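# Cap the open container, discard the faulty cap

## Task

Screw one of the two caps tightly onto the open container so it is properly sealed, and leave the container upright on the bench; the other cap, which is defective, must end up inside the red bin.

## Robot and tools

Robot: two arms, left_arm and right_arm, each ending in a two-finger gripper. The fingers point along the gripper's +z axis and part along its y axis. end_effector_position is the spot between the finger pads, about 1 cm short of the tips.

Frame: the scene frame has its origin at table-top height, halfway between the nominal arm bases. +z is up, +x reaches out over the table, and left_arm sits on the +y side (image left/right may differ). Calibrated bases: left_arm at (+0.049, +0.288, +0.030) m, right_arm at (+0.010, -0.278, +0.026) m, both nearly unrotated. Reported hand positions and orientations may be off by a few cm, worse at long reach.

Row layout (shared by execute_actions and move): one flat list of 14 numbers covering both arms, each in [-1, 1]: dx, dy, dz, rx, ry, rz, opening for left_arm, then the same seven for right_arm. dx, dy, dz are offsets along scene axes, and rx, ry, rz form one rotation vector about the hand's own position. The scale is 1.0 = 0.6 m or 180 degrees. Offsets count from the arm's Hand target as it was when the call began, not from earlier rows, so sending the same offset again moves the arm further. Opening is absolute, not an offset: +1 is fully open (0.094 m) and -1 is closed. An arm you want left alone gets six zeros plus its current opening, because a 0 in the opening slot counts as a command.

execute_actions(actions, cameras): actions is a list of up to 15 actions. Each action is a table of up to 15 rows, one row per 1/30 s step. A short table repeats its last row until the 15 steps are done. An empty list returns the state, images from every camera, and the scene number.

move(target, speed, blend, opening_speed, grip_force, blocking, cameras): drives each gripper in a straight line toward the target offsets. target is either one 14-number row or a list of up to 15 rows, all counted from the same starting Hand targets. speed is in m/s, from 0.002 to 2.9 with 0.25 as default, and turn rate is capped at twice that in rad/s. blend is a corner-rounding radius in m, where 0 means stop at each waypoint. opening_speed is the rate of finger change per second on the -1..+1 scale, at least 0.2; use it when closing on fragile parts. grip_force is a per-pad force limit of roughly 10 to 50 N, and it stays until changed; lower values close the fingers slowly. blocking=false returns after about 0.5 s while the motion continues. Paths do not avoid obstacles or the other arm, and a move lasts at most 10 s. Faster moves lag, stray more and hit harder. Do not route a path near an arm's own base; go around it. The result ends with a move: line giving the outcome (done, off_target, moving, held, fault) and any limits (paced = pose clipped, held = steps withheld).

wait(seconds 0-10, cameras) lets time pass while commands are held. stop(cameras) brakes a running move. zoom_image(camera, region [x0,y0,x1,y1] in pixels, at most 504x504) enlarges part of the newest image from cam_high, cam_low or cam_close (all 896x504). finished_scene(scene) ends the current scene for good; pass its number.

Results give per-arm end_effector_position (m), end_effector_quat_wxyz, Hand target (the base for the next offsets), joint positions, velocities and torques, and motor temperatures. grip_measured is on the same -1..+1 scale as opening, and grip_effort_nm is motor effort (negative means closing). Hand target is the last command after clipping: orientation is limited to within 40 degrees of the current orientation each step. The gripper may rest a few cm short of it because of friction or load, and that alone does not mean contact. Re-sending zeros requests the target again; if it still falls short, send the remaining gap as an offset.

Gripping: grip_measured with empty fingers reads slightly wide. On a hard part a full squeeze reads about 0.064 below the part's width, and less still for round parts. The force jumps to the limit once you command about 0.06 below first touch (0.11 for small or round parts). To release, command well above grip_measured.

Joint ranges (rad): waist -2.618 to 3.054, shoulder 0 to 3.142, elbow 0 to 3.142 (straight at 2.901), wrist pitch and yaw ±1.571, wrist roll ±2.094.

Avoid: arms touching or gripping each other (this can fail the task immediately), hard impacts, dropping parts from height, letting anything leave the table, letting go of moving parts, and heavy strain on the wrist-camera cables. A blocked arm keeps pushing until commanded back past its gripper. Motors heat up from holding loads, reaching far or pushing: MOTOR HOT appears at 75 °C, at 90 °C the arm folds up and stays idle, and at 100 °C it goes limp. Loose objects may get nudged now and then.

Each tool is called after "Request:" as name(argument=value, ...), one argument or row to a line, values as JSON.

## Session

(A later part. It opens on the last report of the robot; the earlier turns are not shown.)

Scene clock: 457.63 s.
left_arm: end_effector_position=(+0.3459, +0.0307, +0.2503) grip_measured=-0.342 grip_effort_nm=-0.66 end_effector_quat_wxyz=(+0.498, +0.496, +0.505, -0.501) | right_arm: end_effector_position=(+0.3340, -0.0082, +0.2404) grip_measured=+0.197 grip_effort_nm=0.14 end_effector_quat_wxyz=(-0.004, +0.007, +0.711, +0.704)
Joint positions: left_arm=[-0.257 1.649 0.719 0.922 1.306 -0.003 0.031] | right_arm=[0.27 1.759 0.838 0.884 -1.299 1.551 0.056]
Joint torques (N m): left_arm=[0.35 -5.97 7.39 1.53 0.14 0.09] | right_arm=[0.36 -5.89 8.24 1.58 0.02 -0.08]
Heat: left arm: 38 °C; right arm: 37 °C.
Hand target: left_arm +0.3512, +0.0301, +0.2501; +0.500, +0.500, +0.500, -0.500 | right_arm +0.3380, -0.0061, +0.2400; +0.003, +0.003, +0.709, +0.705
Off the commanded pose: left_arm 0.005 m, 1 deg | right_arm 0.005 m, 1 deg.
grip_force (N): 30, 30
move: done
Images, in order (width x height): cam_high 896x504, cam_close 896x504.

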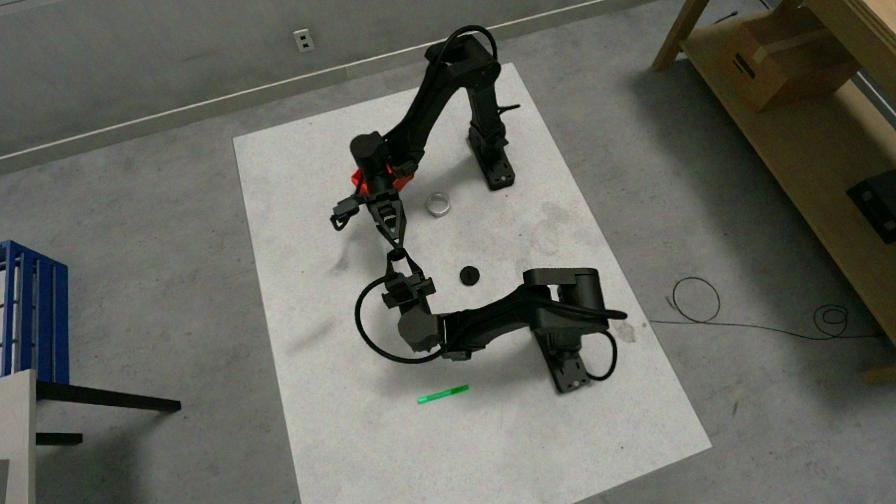

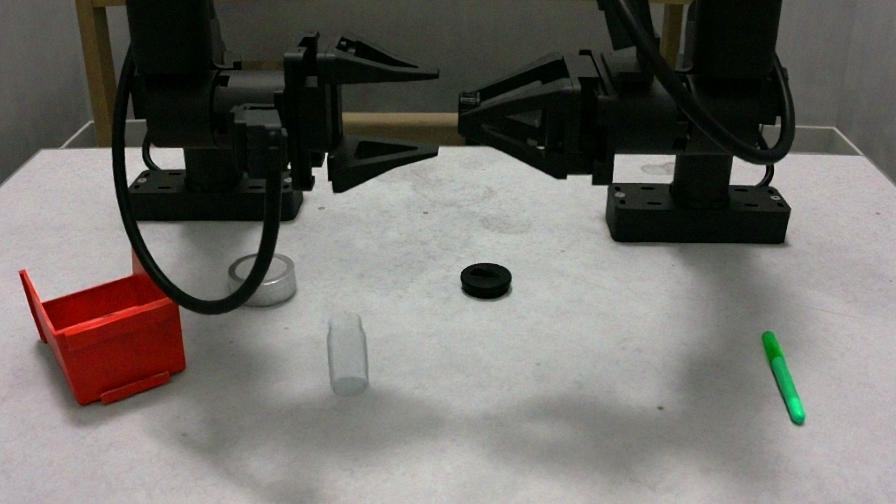

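Request:
move(
  target=[0,0,0,0,0,0,-0.45,0.0135,0.0133,0.003,0,0,0,0.2],
  speed=0.08,
  cameras=["cam_high","cam_close"],
)

Request:
zoom_image(
  camera="cam_close",
  region=[390, 50, 550, 170],
)

Request:
zoom_image(
  camera="cam_high",
  region=[360, 200, 430, 280],
)

Scene clock: 459.57 s.
left_arm: end_effector_position=(+0.3459, +0.0307, +0.2503) grip_measured=-0.342 grip_effort_nm=-0.66 end_effector_quat_wxyz=(+0.498, +0.496, +0.505, -0.501) | right_arm: end_effector_position=(+0.3401, -0.0027, +0.2369) grip_measured=+0.197 grip_effort_nm=0.14 end_effector_quat_wxyz=(-0.006, +0.012, +0.711, +0.703)
Joint positions: left_arm=[-0.257 1.649 0.719 0.922 1.306 -0.003 0.031] | right_arm=[0.281 1.788 0.862 0.885 -1.283 1.556 0.056]
Joint torques (N m): left_arm=[0.36 -5.96 7.5 1.53 0.15 0.08] | right_arm=[0.64 -6.2 10.19 1.49 0.02 -0.06]
Heat: left arm: 38 °C; right arm: 37 °C.
Hand target: left_arm +0.3512, +0.0301, +0.2501; +0.500, +0.500, +0.500, -0.500 | right_arm +0.3461, +0.0019, +0.2417; +0.003, +0.003, +0.709, +0.705
Off the commanded pose: left_arm 0.005 m, 1 deg | right_arm 0.009 m, 1 deg.
grip_force (N): 30, 30
move: done
Images, in order (width x height): cam_high 896x504, cam_close 896x504.

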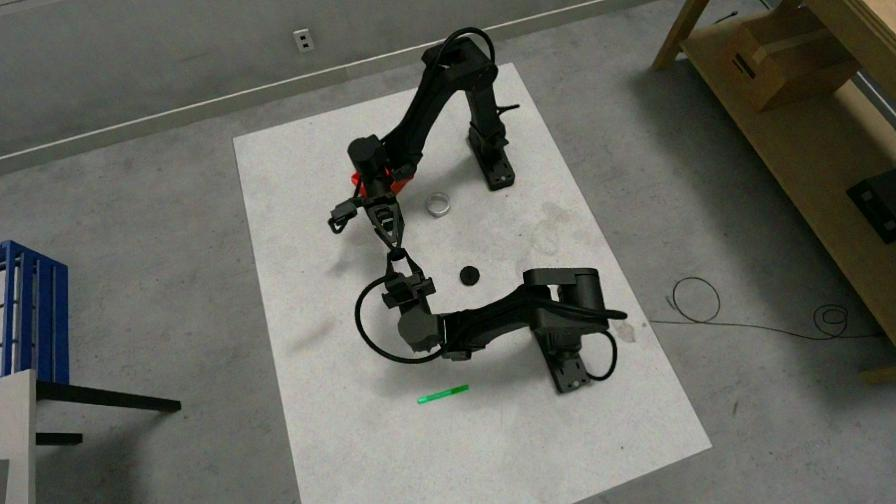

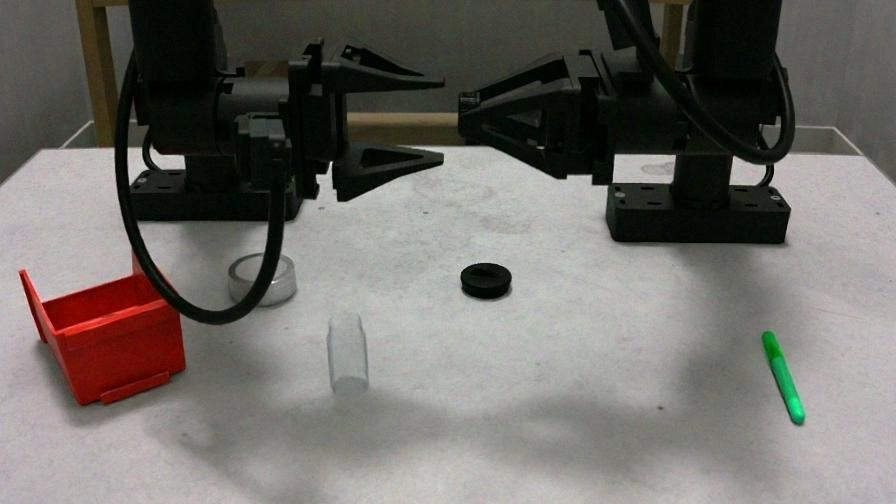

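Scaled by 3.150 from the camera's 896x504 image, which has a finer 1280x720 frame.

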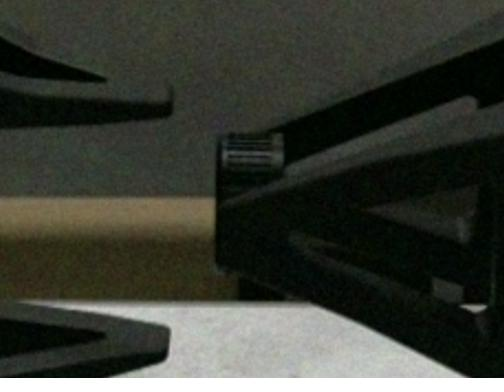

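Scaled by 6.300 from the camera's 896x504 image, which has a finer 1280x720 frame.

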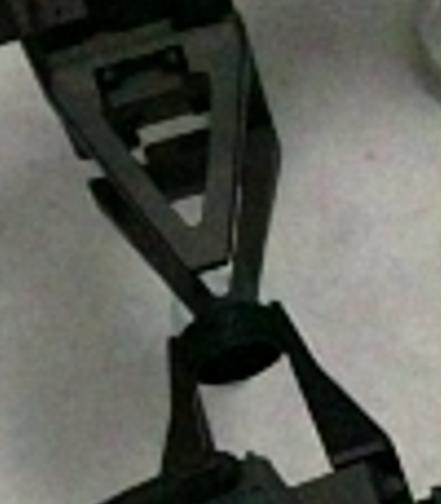

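Request:
move(
  target=[0,0,0,0,0,0,-0.45,0.005,0.005,0.0125,0,0,0,0.2],
  speed=0.06,
  cameras=["cam_high","cam_close"],
)

Request:
zoom_image(
  camera="cam_close",
  region=[390, 50, 550, 170],
)

Request:
zoom_image(
  camera="cam_high",
  region=[360, 200, 430, 280],
)

Scene clock: 463.43 s.
left_arm: end_effector_position=(+0.3459, +0.0307, +0.2503) grip_measured=-0.342 grip_effort_nm=-0.66 end_effector_quat_wxyz=(+0.498, +0.496, +0.505, -0.501) | right_arm: end_effector_position=(+0.3438, +0.0005, +0.2439) grip_measured=+0.197 grip_effort_nm=0.14 end_effector_quat_wxyz=(-0.003, +0.009, +0.710, +0.704)
Joint positions: left_arm=[-0.257 1.649 0.719 0.922 1.306 -0.003 0.031] | right_arm=[0.287 1.788 0.889 0.87 -1.277 1.559 0.056]
Joint torques (N m): left_arm=[0.39 -6 7.43 1.54 0.12 0.1] | right_arm=[0.7 -6.78 10.4 1.34 0.03 -0.07]
Heat: left arm: 38 °C; right arm: 36 °C.
Hand target: left_arm +0.3512, +0.0301, +0.2501; +0.500, +0.500, +0.500, -0.500 | right_arm +0.3491, +0.0049, +0.2492; +0.003, +0.003, +0.709, +0.705
Off the commanded pose: left_arm 0.005 m, 1 deg | right_arm 0.009 m, 1 deg.
grip_force (N): 30, 30
move: done
Images, in order (width x height): cam_high 896x504, cam_close 896x504.

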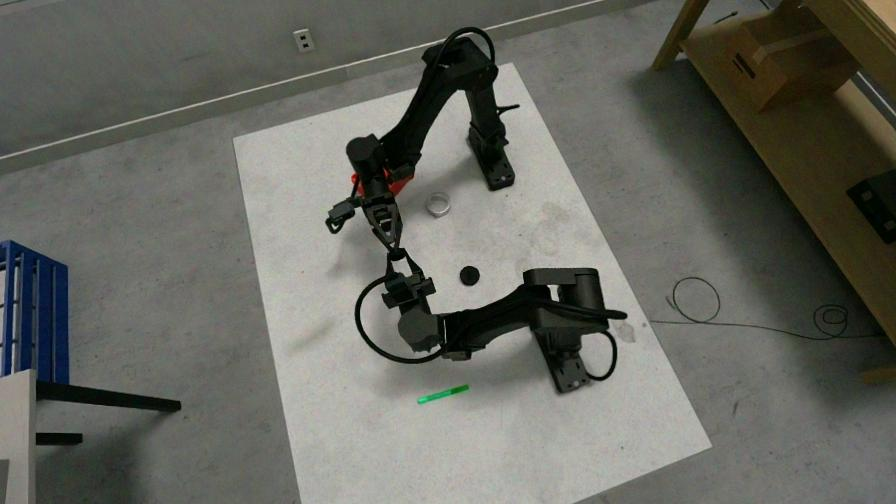

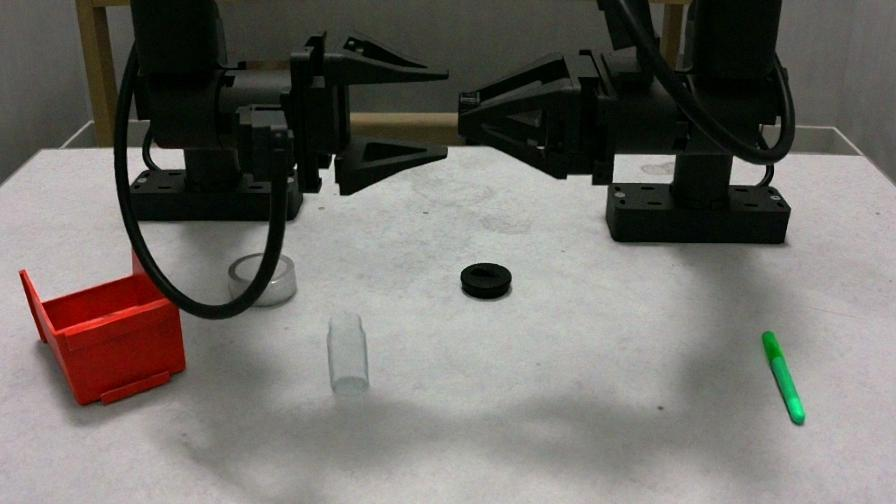

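Scaled by 3.150 from the camera's 896x504 image, which has a finer 1280x720 frame.

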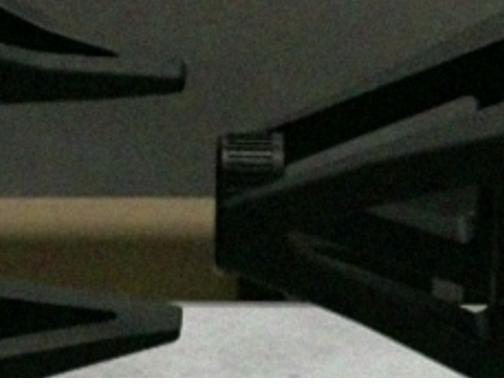

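Scaled by 6.300 from the camera's 896x504 image, which has a finer 1280x720 frame.

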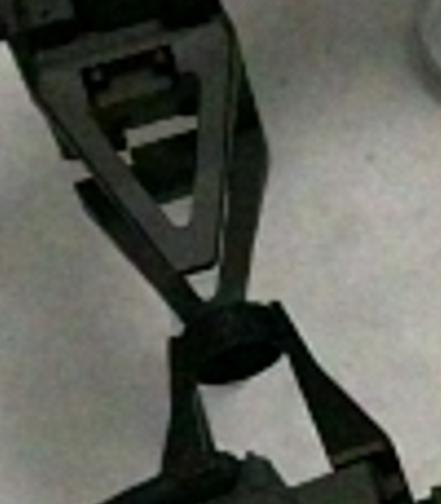

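Request:
move(
  target=[0,0,0,0,0,0,-0.45,-0.003,0.03,-0.002,0,0,0,0.2],
  speed=0.06,
  cameras=["cam_high","cam_close"],
)

Request:
zoom_image(
  camera="cam_close",
  region=[390, 50, 550, 170],
)

Request:
zoom_image(
  camera="cam_high",
  region=[360, 200, 430, 280],
)

Scene clock: 465.23 s.
left_arm: end_effector_position=(+0.3459, +0.0307, +0.2503) grip_measured=-0.342 grip_effort_nm=-0.66 end_effector_quat_wxyz=(+0.498, +0.496, +0.505, -0.501) | right_arm: end_effector_position=(+0.3408, +0.0186, +0.2441) grip_measured=+0.197 grip_effort_nm=0.14 end_effector_quat_wxyz=(-0.003, +0.007, +0.710, +0.704)
Joint positions: left_arm=[-0.257 1.649 0.719 0.922 1.306 -0.003 0.031] | right_arm=[0.339 1.799 0.903 0.87 -1.228 1.56 0.056]
Joint torques (N m): left_arm=[0.24 -5.98 7.46 1.55 0.11 0.07] | right_arm=[0.49 -6.45 10.59 1.39 0.03 -0.05]
Heat: left arm: 38 °C; right arm: 36 °C.
Hand target: left_arm +0.3512, +0.0301, +0.2501; +0.500, +0.500, +0.500, -0.500 | right_arm +0.3473, +0.0229, +0.2482; +0.003, +0.003, +0.709, +0.705
Off the commanded pose: left_arm 0.005 m, 1 deg | right_arm 0.009 m, 1 deg.
grip_force (N): 30, 30
move: done
Images, in order (width x height): cam_high 896x504, cam_close 896x504.

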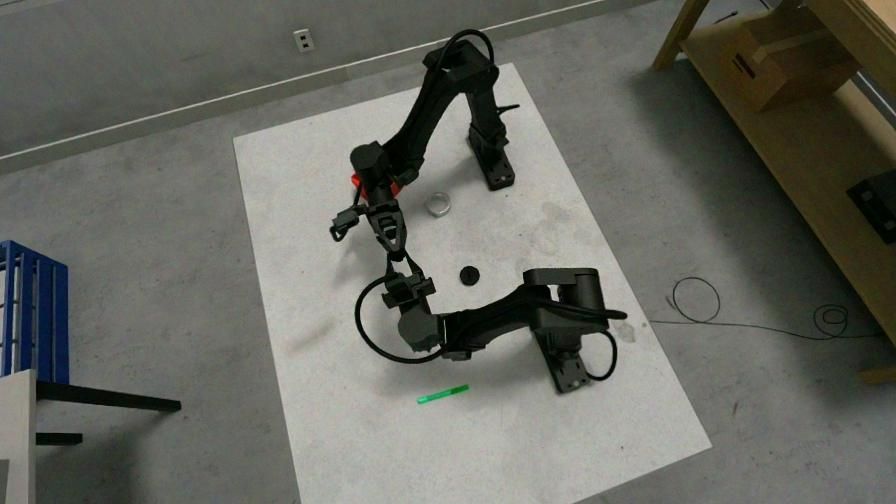

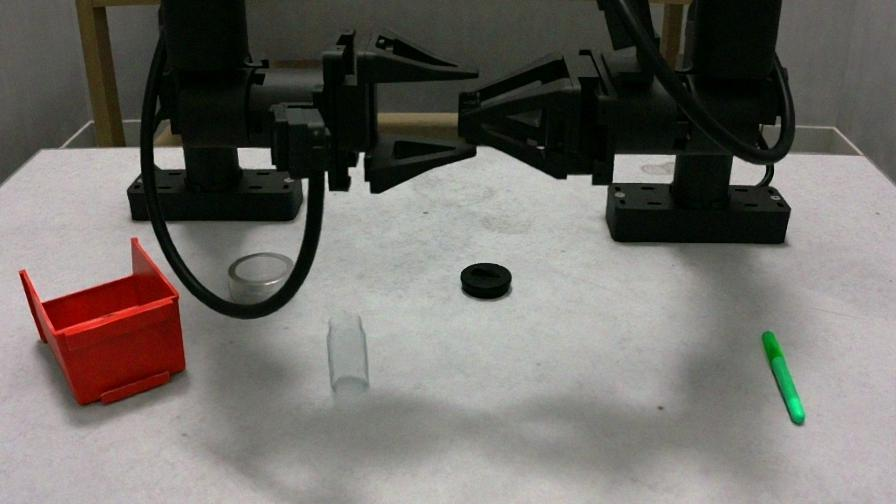

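Scaled by 3.150 from the camera's 896x504 image, which has a finer 1280x720 frame.

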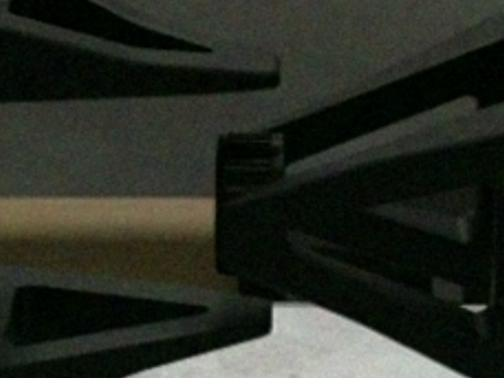

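Scaled by 6.300 from the camera's 896x504 image, which has a finer 1280x720 frame.

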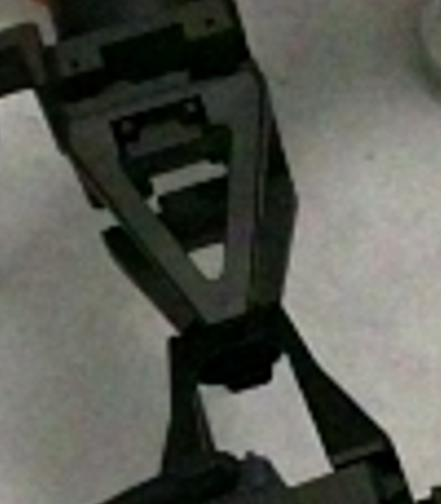

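Request:
move(
  target=[0,0,0,0,0,0,-0.45,0,0,0,0,0,0,-0.45],
  grip_force=[12,20],
  cameras=["cam_high","cam_close"],
)

Request:
zoom_image(
  camera="cam_close",
  region=[390, 50, 550, 170],
)

Request:
zoom_image(
  camera="cam_high",
  region=[360, 200, 430, 280],
)

Scene clock: 469.77 s.
left_arm: end_effector_position=(+0.3458, +0.0307, +0.2507) grip_measured=-0.336 grip_effort_nm=-0.33 end_effector_quat_wxyz=(+0.499, +0.497, +0.503, -0.500) | right_arm: end_effector_position=(+0.3409, +0.0186, +0.2436) grip_measured=-0.315 grip_effort_nm=-0.46 end_effector_quat_wxyz=(-0.004, +0.009, +0.711, +0.703)
Joint positions: left_arm=[-0.257 1.649 0.719 0.926 1.306 -0.003 0.031] | right_arm=[0.339 1.799 0.903 0.865 -1.227 1.56 0.032]
Joint torques (N m): left_arm=[0.4 -5.97 7.45 1.49 0.11 0.09] | right_arm=[0.51 -6.46 10.61 1.43 0.01 -0.06]
Heat: left arm: 38 °C; right arm: 36 °C.
Hand target: left_arm +0.3512, +0.0301, +0.2501; +0.500, +0.500, +0.500, -0.500 | right_arm +0.3473, +0.0229, +0.2482; +0.003, +0.003, +0.709, +0.705
Off the commanded pose: left_arm 0.005 m, 0 deg | right_arm 0.009 m, 1 deg.
grip_force (N): 12, 20
move: done
Images, in order (width x height): cam_high 896x504, cam_close 896x504.

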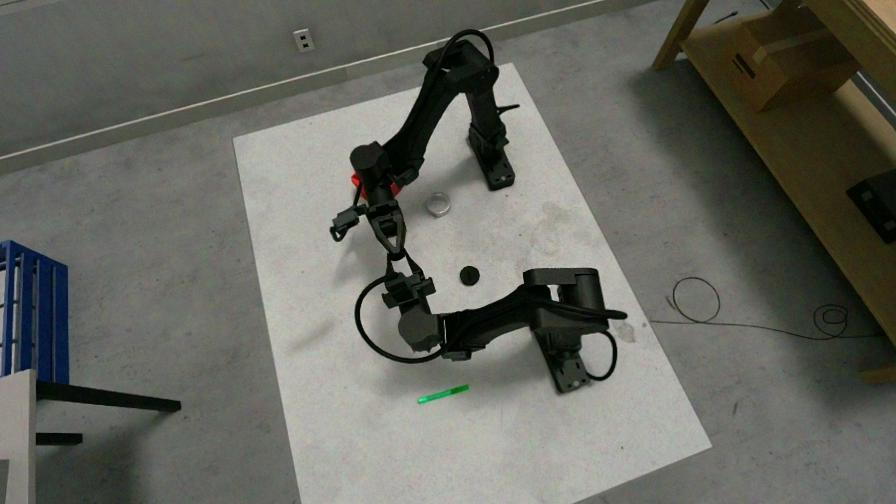

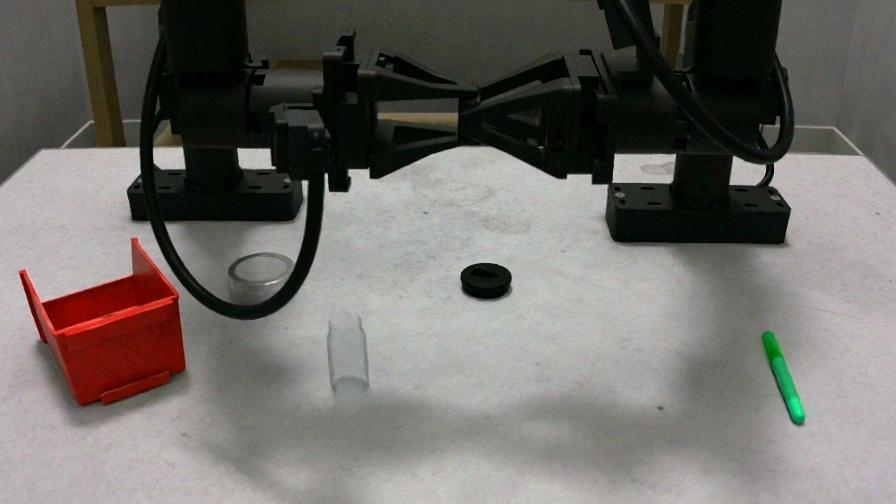

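Scaled by 3.150 from the camera's 896x504 image, which has a finer 1280x720 frame.

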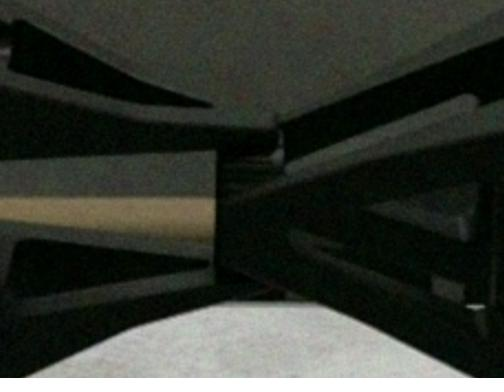

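Scaled by 6.300 from the camera's 896x504 image, which has a finer 1280x720 frame.

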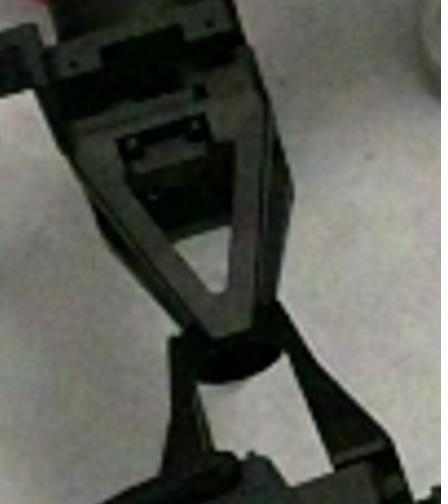

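Request:
move(
  target=[
    [0,0,0,0,0,0,0.15,0,0,0,0,0,0,-0.45],
    [0,0.02,0,0,0,0,0.15,0,-0.02,0,0,0,0,-0.45],
    [0,0.2,0,0,0,0,0.15,0,-0.16,0.01,0,0,0,-0.45],
  ],
  speed=[0.05,0.06,0.2],
  blend=[0,0.01,0],
  opening_speed=0.8,
  grip_force=[30,30],
  cameras=["cam_high","cam_close"],
)

Request:
zoom_image(
  camera="cam_close",
  region=[290, 40, 430, 170],
)

Request:
zoom_image(
  camera="cam_high",
  region=[340, 170, 430, 290],
)

Scene clock: 473.07 s.
left_arm: end_effector_position=(+0.3577, +0.1496, +0.2453) grip_measured=+0.149 grip_effort_nm=0.08 end_effector_quat_wxyz=(+0.529, +0.455, +0.541, -0.470) | right_arm: end_effector_position=(+0.3546, -0.0721, +0.2482) grip_measured=-0.322 grip_effort_nm=-0.65 end_effector_quat_wxyz=(-0.004, +0.016, +0.708, +0.706)
Joint positions: left_arm=[0.138 1.588 0.632 0.932 1.562 -0.003 0.054] | right_arm=[0.075 1.764 0.879 0.846 -1.48 1.56 0.032]
Joint torques (N m): left_arm=[0.16 -9.89 4.63 1.35 0.15 0.1] | right_arm=[-0.09 -9.73 5.86 1.18 -0.2 -0.29]
Heat: left arm: 38 °C; right arm: 36 °C.
Hand target: left_arm +0.3512, +0.1500, +0.2501; +0.500, +0.500, +0.500, -0.500 | right_arm +0.3473, -0.0732, +0.2541; +0.003, +0.003, +0.709, +0.705
Off the commanded pose: left_arm 0.008 m, 8 deg | right_arm 0.010 m, 2 deg.
joint sent to its limit (left arm) — joint 5 (wrist yaw), upper limit. The joint targets are off in orientation, not in position.
grip_force (N): 30, 30
move: off_target (left_arm); blend cut to 0.006 m at target 2
Images, in order (width x height): cam_high 896x504, cam_close 896x504.

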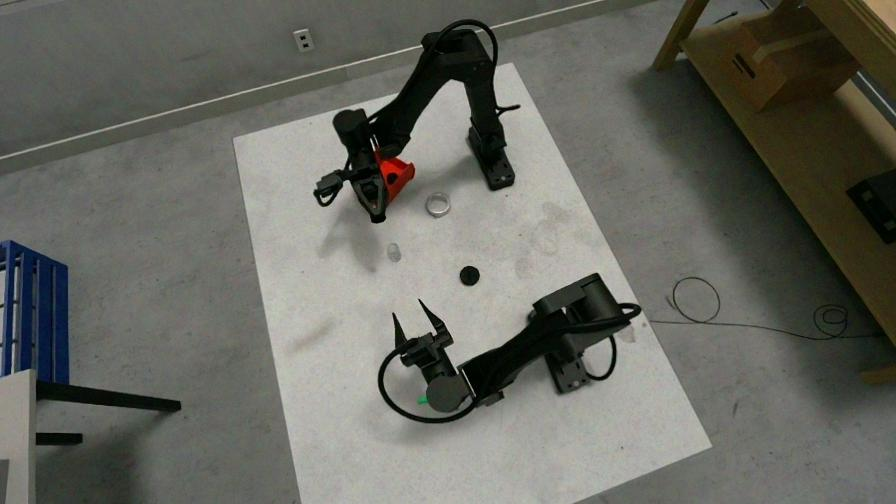

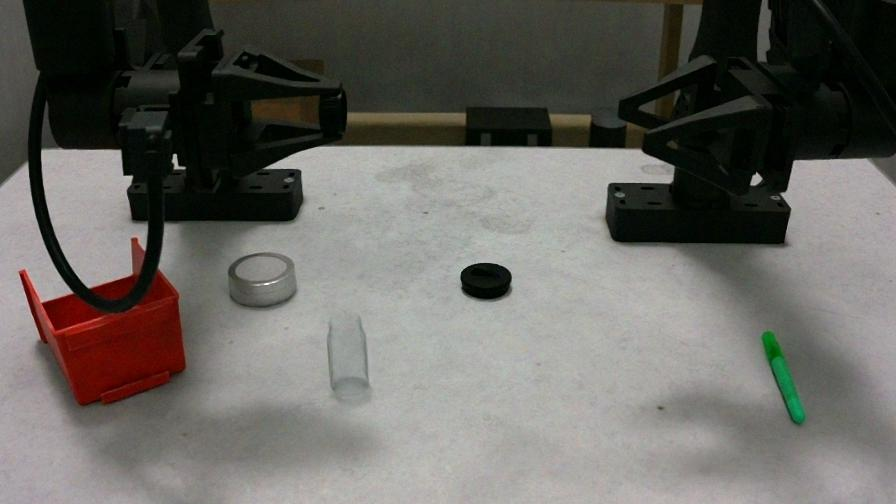

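Scaled by 3.600 from the camera's 896x504 image, which has a finer 1280x720 frame.

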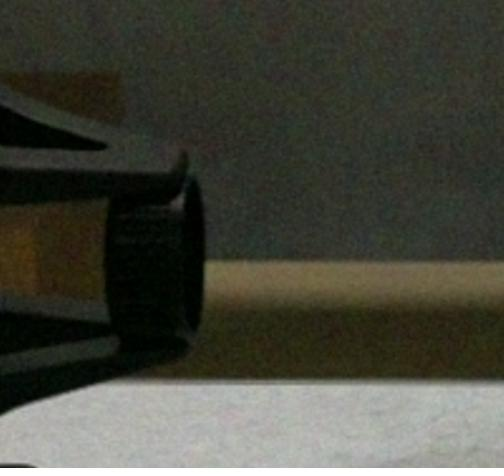

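Scaled by 4.200 from the camera's 896x504 image, which has a finer 1280x720 frame.

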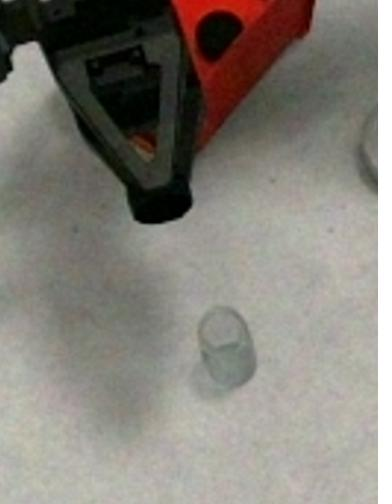

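Request:
move(
  target=[
    [-0.085,0.15,-0.083,0.315,0.1306,0.2262,0.15,0,0.007,-0.007,-0.2533,-0.4521,-0.2532,-0.45],
    [-0.085,0.15,-0.083,0.315,0.1306,0.2262,0.15,0,0.007,-0.09,-0.4861,-0.1371,0.1371,-0.45],
    [-0.085,0.15,-0.083,0.315,0.1306,0.2262,0.15,0,0.007,-0.207,-0.2239,-0.5671,0.5671,-0.45],
  ],
  speed=0.5,
  cameras=["cam_high","cam_low","cam_close"],
)

Request:
zoom_image(
  camera="cam_close",
  region=[300, 230, 400, 400],
)

Request:
zoom_image(
  camera="cam_low",
  region=[390, 200, 460, 290],
)

Scene clock: 484.30 s.
left_arm: end_effector_position=(+0.2980, +0.2418, +0.1936) grip_measured=+0.149 grip_effort_nm=0.08 end_effector_quat_wxyz=(+0.238, +0.369, +0.893, -0.097) | right_arm: end_effector_position=(+0.3566, -0.0684, +0.1378) grip_measured=-0.322 grip_effort_nm=-0.65 end_effector_quat_wxyz=(-0.013, +0.898, -0.439, +0.022)
Joint positions: left_arm=[0.085 1.143 1.011 -1.082 0.386 0.795 0.054] | right_arm=[0.554 2.051 1.849 -1.323 0.023 -1.68 0.032]
Joint torques (N m): left_arm=[-0.51 -2.36 8.72 0.79 0.26 -0.01] | right_arm=[-0.12 -9.09 6.09 0.16 -0.35 -1.84]
Heat: left arm: 38 °C; right arm: 36 °C.
Hand target: left_arm +0.3001, +0.2400, +0.2002; +0.239, +0.369, +0.892, -0.099 | right_arm +0.3473, -0.0690, +0.1299; -0.004, +0.930, -0.368, -0.003
Off the commanded pose: left_arm 0.007 m, 0 deg | right_arm 0.012 m, 9 deg.
grip_force (N): 30, 30
move: off_target (right_arm); limits=paced

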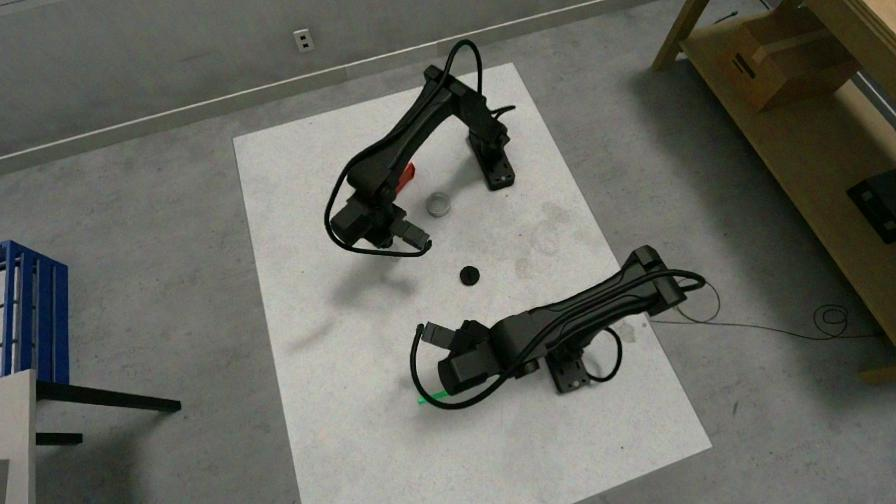

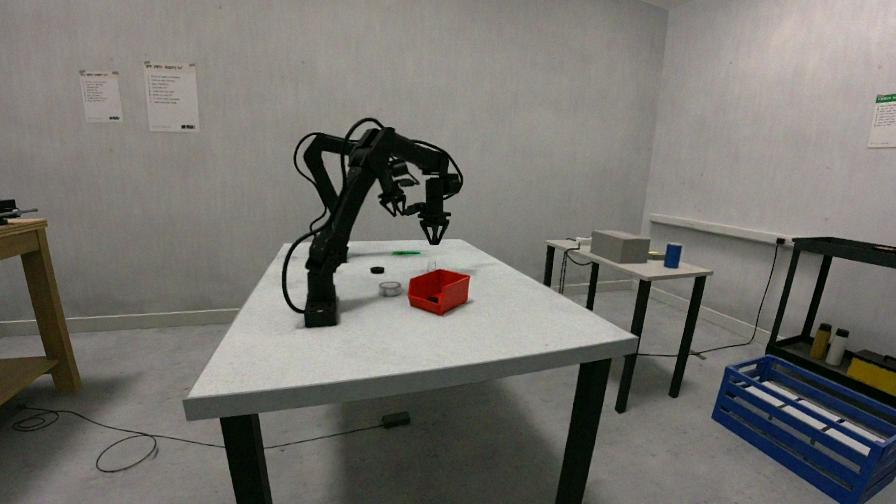

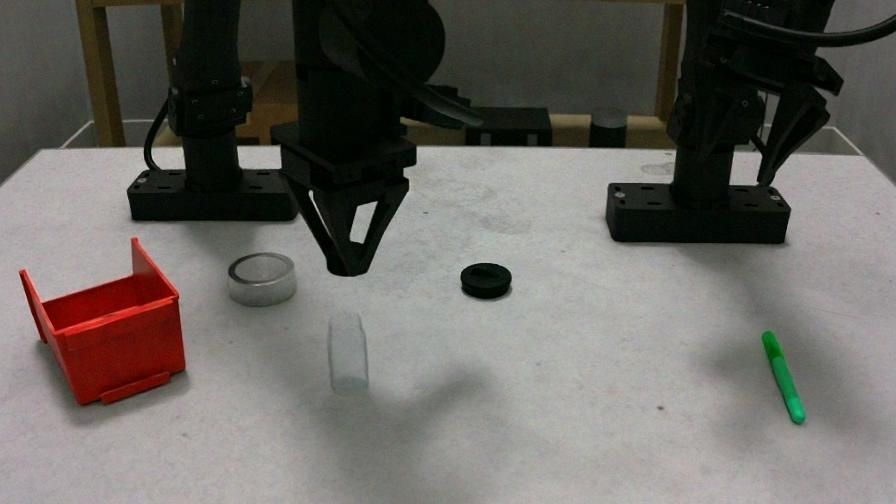

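Scaled by 2.965 from the camera's 896x504 image, which has a finer 1280x720 frame.

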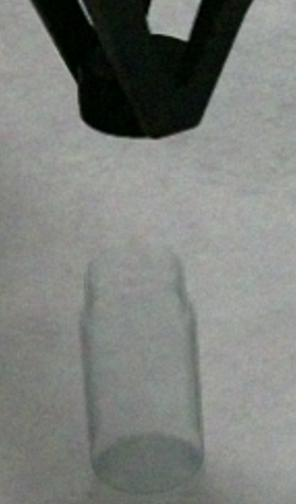

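Scaled by 5.600 from the camera's 896x504 image, which has a finer 1280x720 frame.

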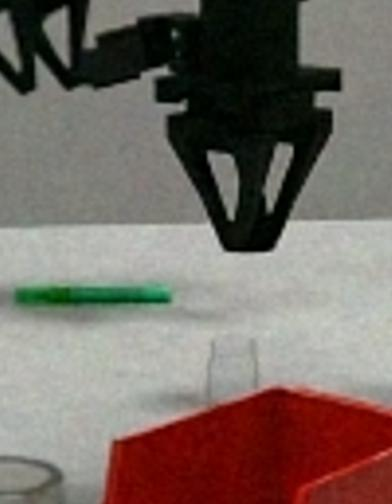

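Request:
move(
  target=[0,0,0,0,0,0,0.15,-0.0155,-0.015,-0.055,0,0,0,-0.45],
  speed=0.08,
  cameras=["cam_low","cam_close"],
)

Request:
zoom_image(
  camera="cam_close",
  region=[300, 270, 400, 400],
)

Request:
zoom_image(
  camera="cam_low",
  region=[390, 220, 460, 290],
)

Scene clock: 486.83 s.
left_arm: end_effector_position=(+0.2980, +0.2418, +0.1936) grip_measured=+0.149 grip_effort_nm=0.08 end_effector_quat_wxyz=(+0.238, +0.369, +0.893, -0.097) | right_arm: end_effector_position=(+0.3433, -0.0741, +0.0889) grip_measured=-0.322 grip_effort_nm=-0.65 end_effector_quat_wxyz=(+0.003, +0.927, -0.376, +0.004)
Joint positions: left_arm=[0.085 1.143 1.011 -1.082 0.386 0.795 0.054] | right_arm=[0.554 2.051 1.656 -1.176 0.011 -1.818 0.032]
Joint torques (N m): left_arm=[-0.46 -2.41 8.77 0.77 0.27 0] | right_arm=[-0.73 -12.23 5.94 0.11 -0.25 -0.37]
Heat: left arm: 38 °C; right arm: 37 °C.
Hand target: left_arm +0.3001, +0.2400, +0.2002; +0.239, +0.369, +0.892, -0.099 | right_arm +0.3381, -0.0779, +0.0970; -0.004, +0.930, -0.368, -0.003
Off the commanded pose: left_arm 0.007 m, 0 deg | right_arm 0.010 m, 2 deg.
grip_force (N): 30, 30
move: done
Images, in order (width x height): cam_low 896x504, cam_close 896x504.

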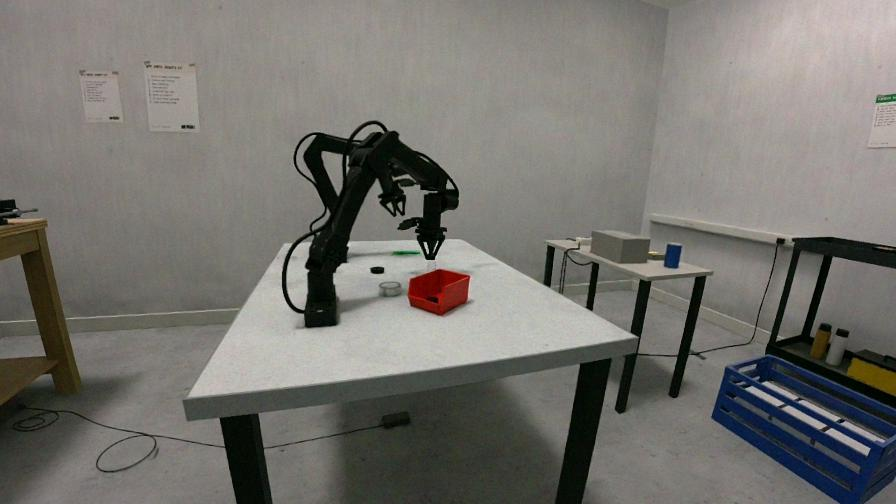

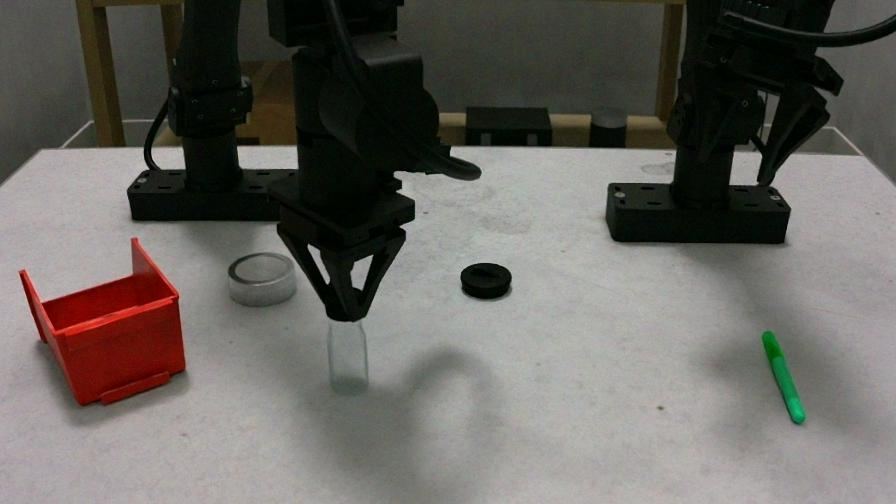

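Scaled by 3.877 from the camera's 896x504 image, which has a finer 1280x720 frame.

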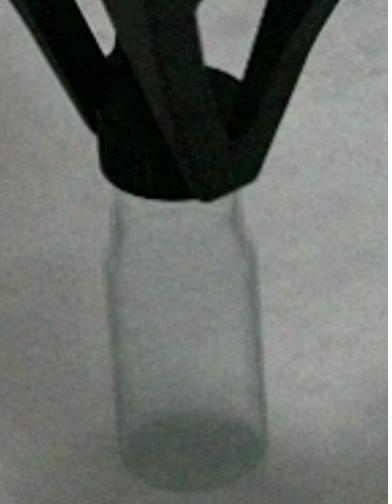

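Scaled by 7.200 from the camera's 896x504 image, which has a finer 1280x720 frame.

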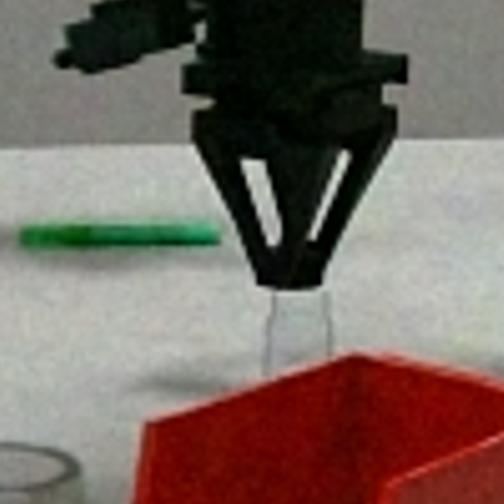

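Request:
move(
  target=[0,0,0,0,0,0,0.15,0.0117,0.002,0.0133,0,0,0,-0.45],
  speed=0.1,
  cameras=["cam_low","cam_close"],
)

Scene clock: 489.73 s.
left_arm: end_effector_position=(+0.2980, +0.2418, +0.1936) grip_measured=+0.149 grip_effort_nm=0.08 end_effector_quat_wxyz=(+0.238, +0.369, +0.893, -0.097) | right_arm: end_effector_position=(+0.3453, -0.0772, +0.0930) grip_measured=-0.322 grip_effort_nm=-0.65 end_effector_quat_wxyz=(+0.004, +0.926, -0.378, +0.004)
Joint positions: left_arm=[0.085 1.143 1.011 -1.082 0.386 0.795 0.054] | right_arm=[0.545 2.051 1.673 -1.194 0.011 -1.823 0.032]
Joint torques (N m): left_arm=[-0.57 -2.4 8.72 0.78 0.26 -0.02] | right_arm=[-0.53 -10.56 10.26 -0.09 -0.24 -0.4]
Heat: left arm: 38 °C; right arm: 37 °C.
Hand target: left_arm +0.3001, +0.2400, +0.2002; +0.239, +0.369, +0.892, -0.099 | right_arm +0.3451, -0.0767, +0.1049; -0.004, +0.930, -0.368, -0.003
Off the commanded pose: left_arm 0.007 m, 0 deg | right_arm 0.012 m, 2 deg.
grip_force (N): 30, 30
move: off_target (right_arm)
Images, in order (width x height): cam_low 896x504, cam_close 896x504.

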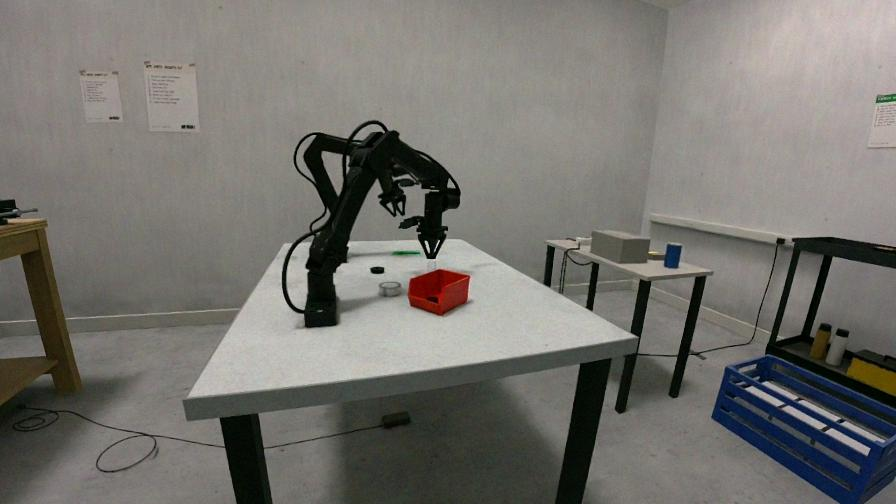

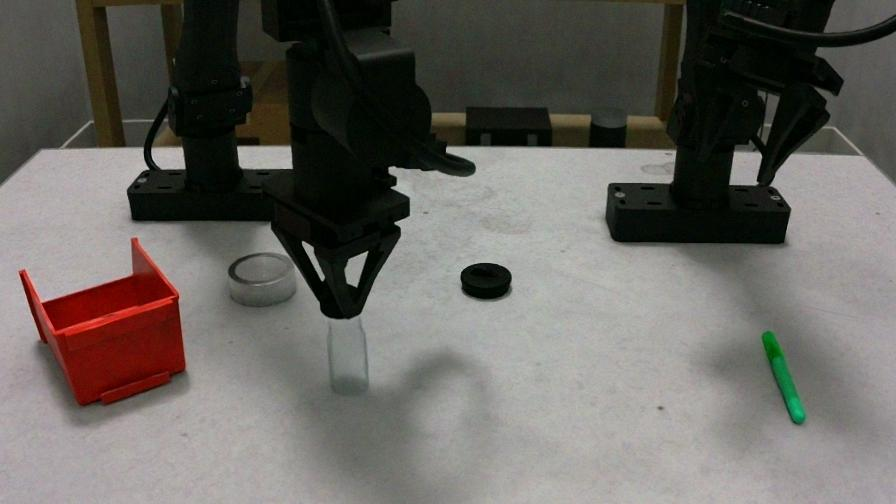

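Request:
zoom_image(
  camera="cam_low",
  region=[390, 220, 460, 290],
)

Request:
zoom_image(
  camera="cam_close",
  region=[300, 270, 400, 400],
)

Scaled by 7.200 from the camera's 896x504 image, which has a finer 1280x720 frame.

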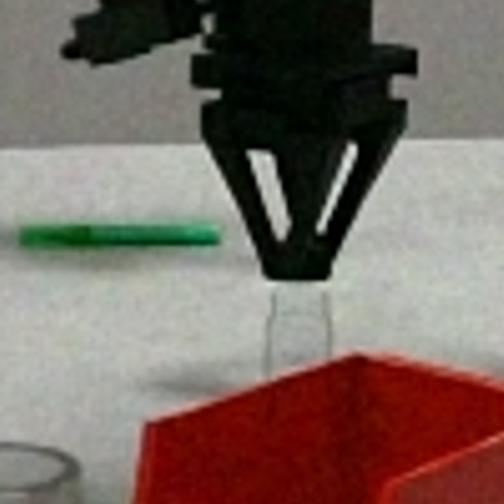

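Scaled by 3.877 from the camera's 896x504 image, which has a finer 1280x720 frame.

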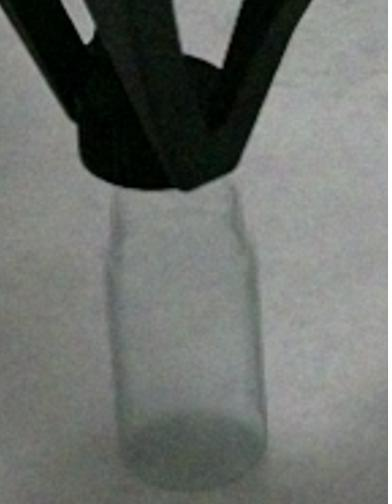

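Request:
move(
  target=[0,0,0,0,0,0,0.15,0.004,0.012,0.004,0,0,0,-0.45],
  speed=0.1,
  cameras=["cam_low","cam_close"],
)

Request:
zoom_image(
  camera="cam_low",
  region=[390, 220, 460, 290],
)

Request:
zoom_image(
  camera="cam_close",
  region=[300, 270, 400, 400],
)

Scene clock: 492.23 s.
left_arm: end_effector_position=(+0.2980, +0.2418, +0.1936) grip_measured=+0.149 grip_effort_nm=0.08 end_effector_quat_wxyz=(+0.238, +0.369, +0.893, -0.097) | right_arm: end_effector_position=(+0.3525, -0.0728, +0.1043) grip_measured=-0.322 grip_effort_nm=-0.65 end_effector_quat_wxyz=(-0.008, +0.926, -0.378, +0.012)
Joint positions: left_arm=[0.085 1.143 1.011 -1.082 0.386 0.795 0.054] | right_arm=[0.545 2.051 1.717 -1.21 0.01 -1.823 0.032]
Joint torques (N m): left_arm=[-0.4 -2.44 8.81 0.76 0.26 -0.03] | right_arm=[0.38 -8.87 10.33 -0.09 -0.24 -0.25]
Heat: left arm: 38 °C; right arm: 37 °C.
Hand target: left_arm +0.3001, +0.2400, +0.2002; +0.239, +0.369, +0.892, -0.099 | right_arm +0.3475, -0.0695, +0.1073; -0.004, +0.930, -0.368, -0.003
Off the commanded pose: left_arm 0.007 m, 0 deg | right_arm 0.007 m, 2 deg.
grip_force (N): 30, 30
move: done
Images, in order (width x height): cam_low 896x504, cam_close 896x504.

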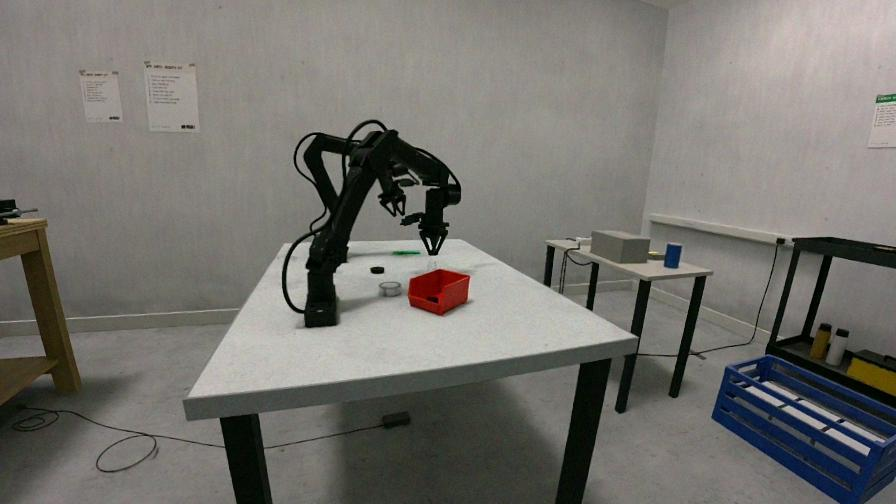

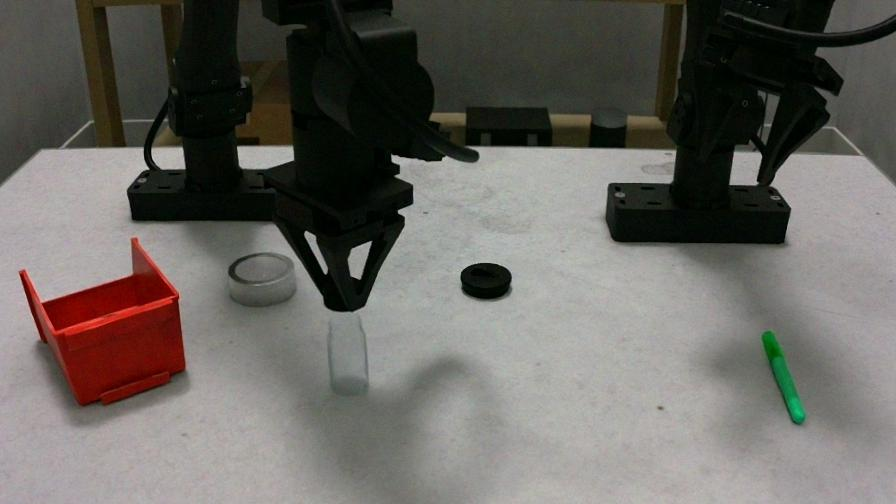

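Scaled by 7.200 from the camera's 896x504 image, which has a finer 1280x720 frame.

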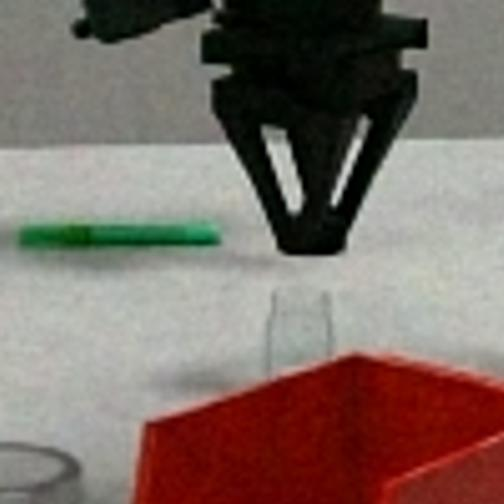

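Scaled by 3.877 from the camera's 896x504 image, which has a finer 1280x720 frame.

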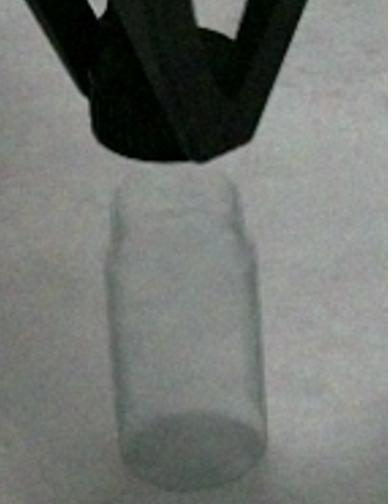

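Request:
move(
  target=[0,0,0,0,0,0,0.15,-0.0058,-0.0017,-0.018,0,0,0,-0.45],
  speed=0.1,
)

Scene clock: 493.90 s.
left_arm: end_effector_position=(+0.2980, +0.2418, +0.1936) grip_measured=+0.149 grip_effort_nm=0.08 end_effector_quat_wxyz=(+0.238, +0.369, +0.893, -0.097) | right_arm: end_effector_position=(+0.3529, -0.0726, +0.1019) grip_measured=-0.322 grip_effort_nm=-0.65 end_effector_quat_wxyz=(-0.009, +0.926, -0.378, +0.013)
Joint positions: left_arm=[0.085 1.143 1.011 -1.082 0.386 0.795 0.054] | right_arm=[0.545 2.051 1.708 -1.198 0.01 -1.823 0.032]
Joint torques (N m): left_arm=[-0.5 -2.43 8.65 0.78 0.27 -0.01] | right_arm=[0.57 -9.46 6.02 0.22 -0.23 -0.25]
Heat: left arm: 38 °C; right arm: 37 °C.
Hand target: left_arm +0.3001, +0.2400, +0.2002; +0.239, +0.369, +0.892, -0.099 | right_arm +0.3439, -0.0706, +0.0965; -0.004, +0.930, -0.368, -0.003
Off the commanded pose: left_arm 0.007 m, 0 deg | right_arm 0.011 m, 2 deg.
grip_force (N): 30, 30
move: off_target (right_arm)

Request:
move(
  target=[0,0,0,0,0,0,0.15,-0.0117,0,-0.0067,0,0,0,-0.45],
  speed=0.1,
)

Scene clock: 495.13 s.
left_arm: end_effector_position=(+0.2980, +0.2418, +0.1936) grip_measured=+0.149 grip_effort_nm=0.08 end_effector_quat_wxyz=(+0.238, +0.369, +0.893, -0.097) | right_arm: end_effector_position=(+0.3438, -0.0739, +0.0897) grip_measured=-0.322 grip_effort_nm=-0.65 end_effector_quat_wxyz=(+0.002, +0.927, -0.375, +0.005)
Joint positions: left_arm=[0.085 1.143 1.011 -1.082 0.386 0.795 0.054] | right_arm=[0.553 2.051 1.659 -1.177 0.01 -1.821 0.032]
Joint torques (N m): left_arm=[-0.46 -2.44 8.7 0.78 0.26 -0.01] | right_arm=[0.66 -11.07 5.94 0.24 -0.24 -0.15]
Heat: left arm: 38 °C; right arm: 37 °C.
Hand target: left_arm +0.3001, +0.2400, +0.2002; +0.239, +0.369, +0.892, -0.099 | right_arm +0.3369, -0.0705, +0.0925; -0.004, +0.930, -0.368, -0.003
Off the commanded pose: left_arm 0.007 m, 0 deg | right_arm 0.008 m, 1 deg.
grip_force (N): 30, 30
move: done


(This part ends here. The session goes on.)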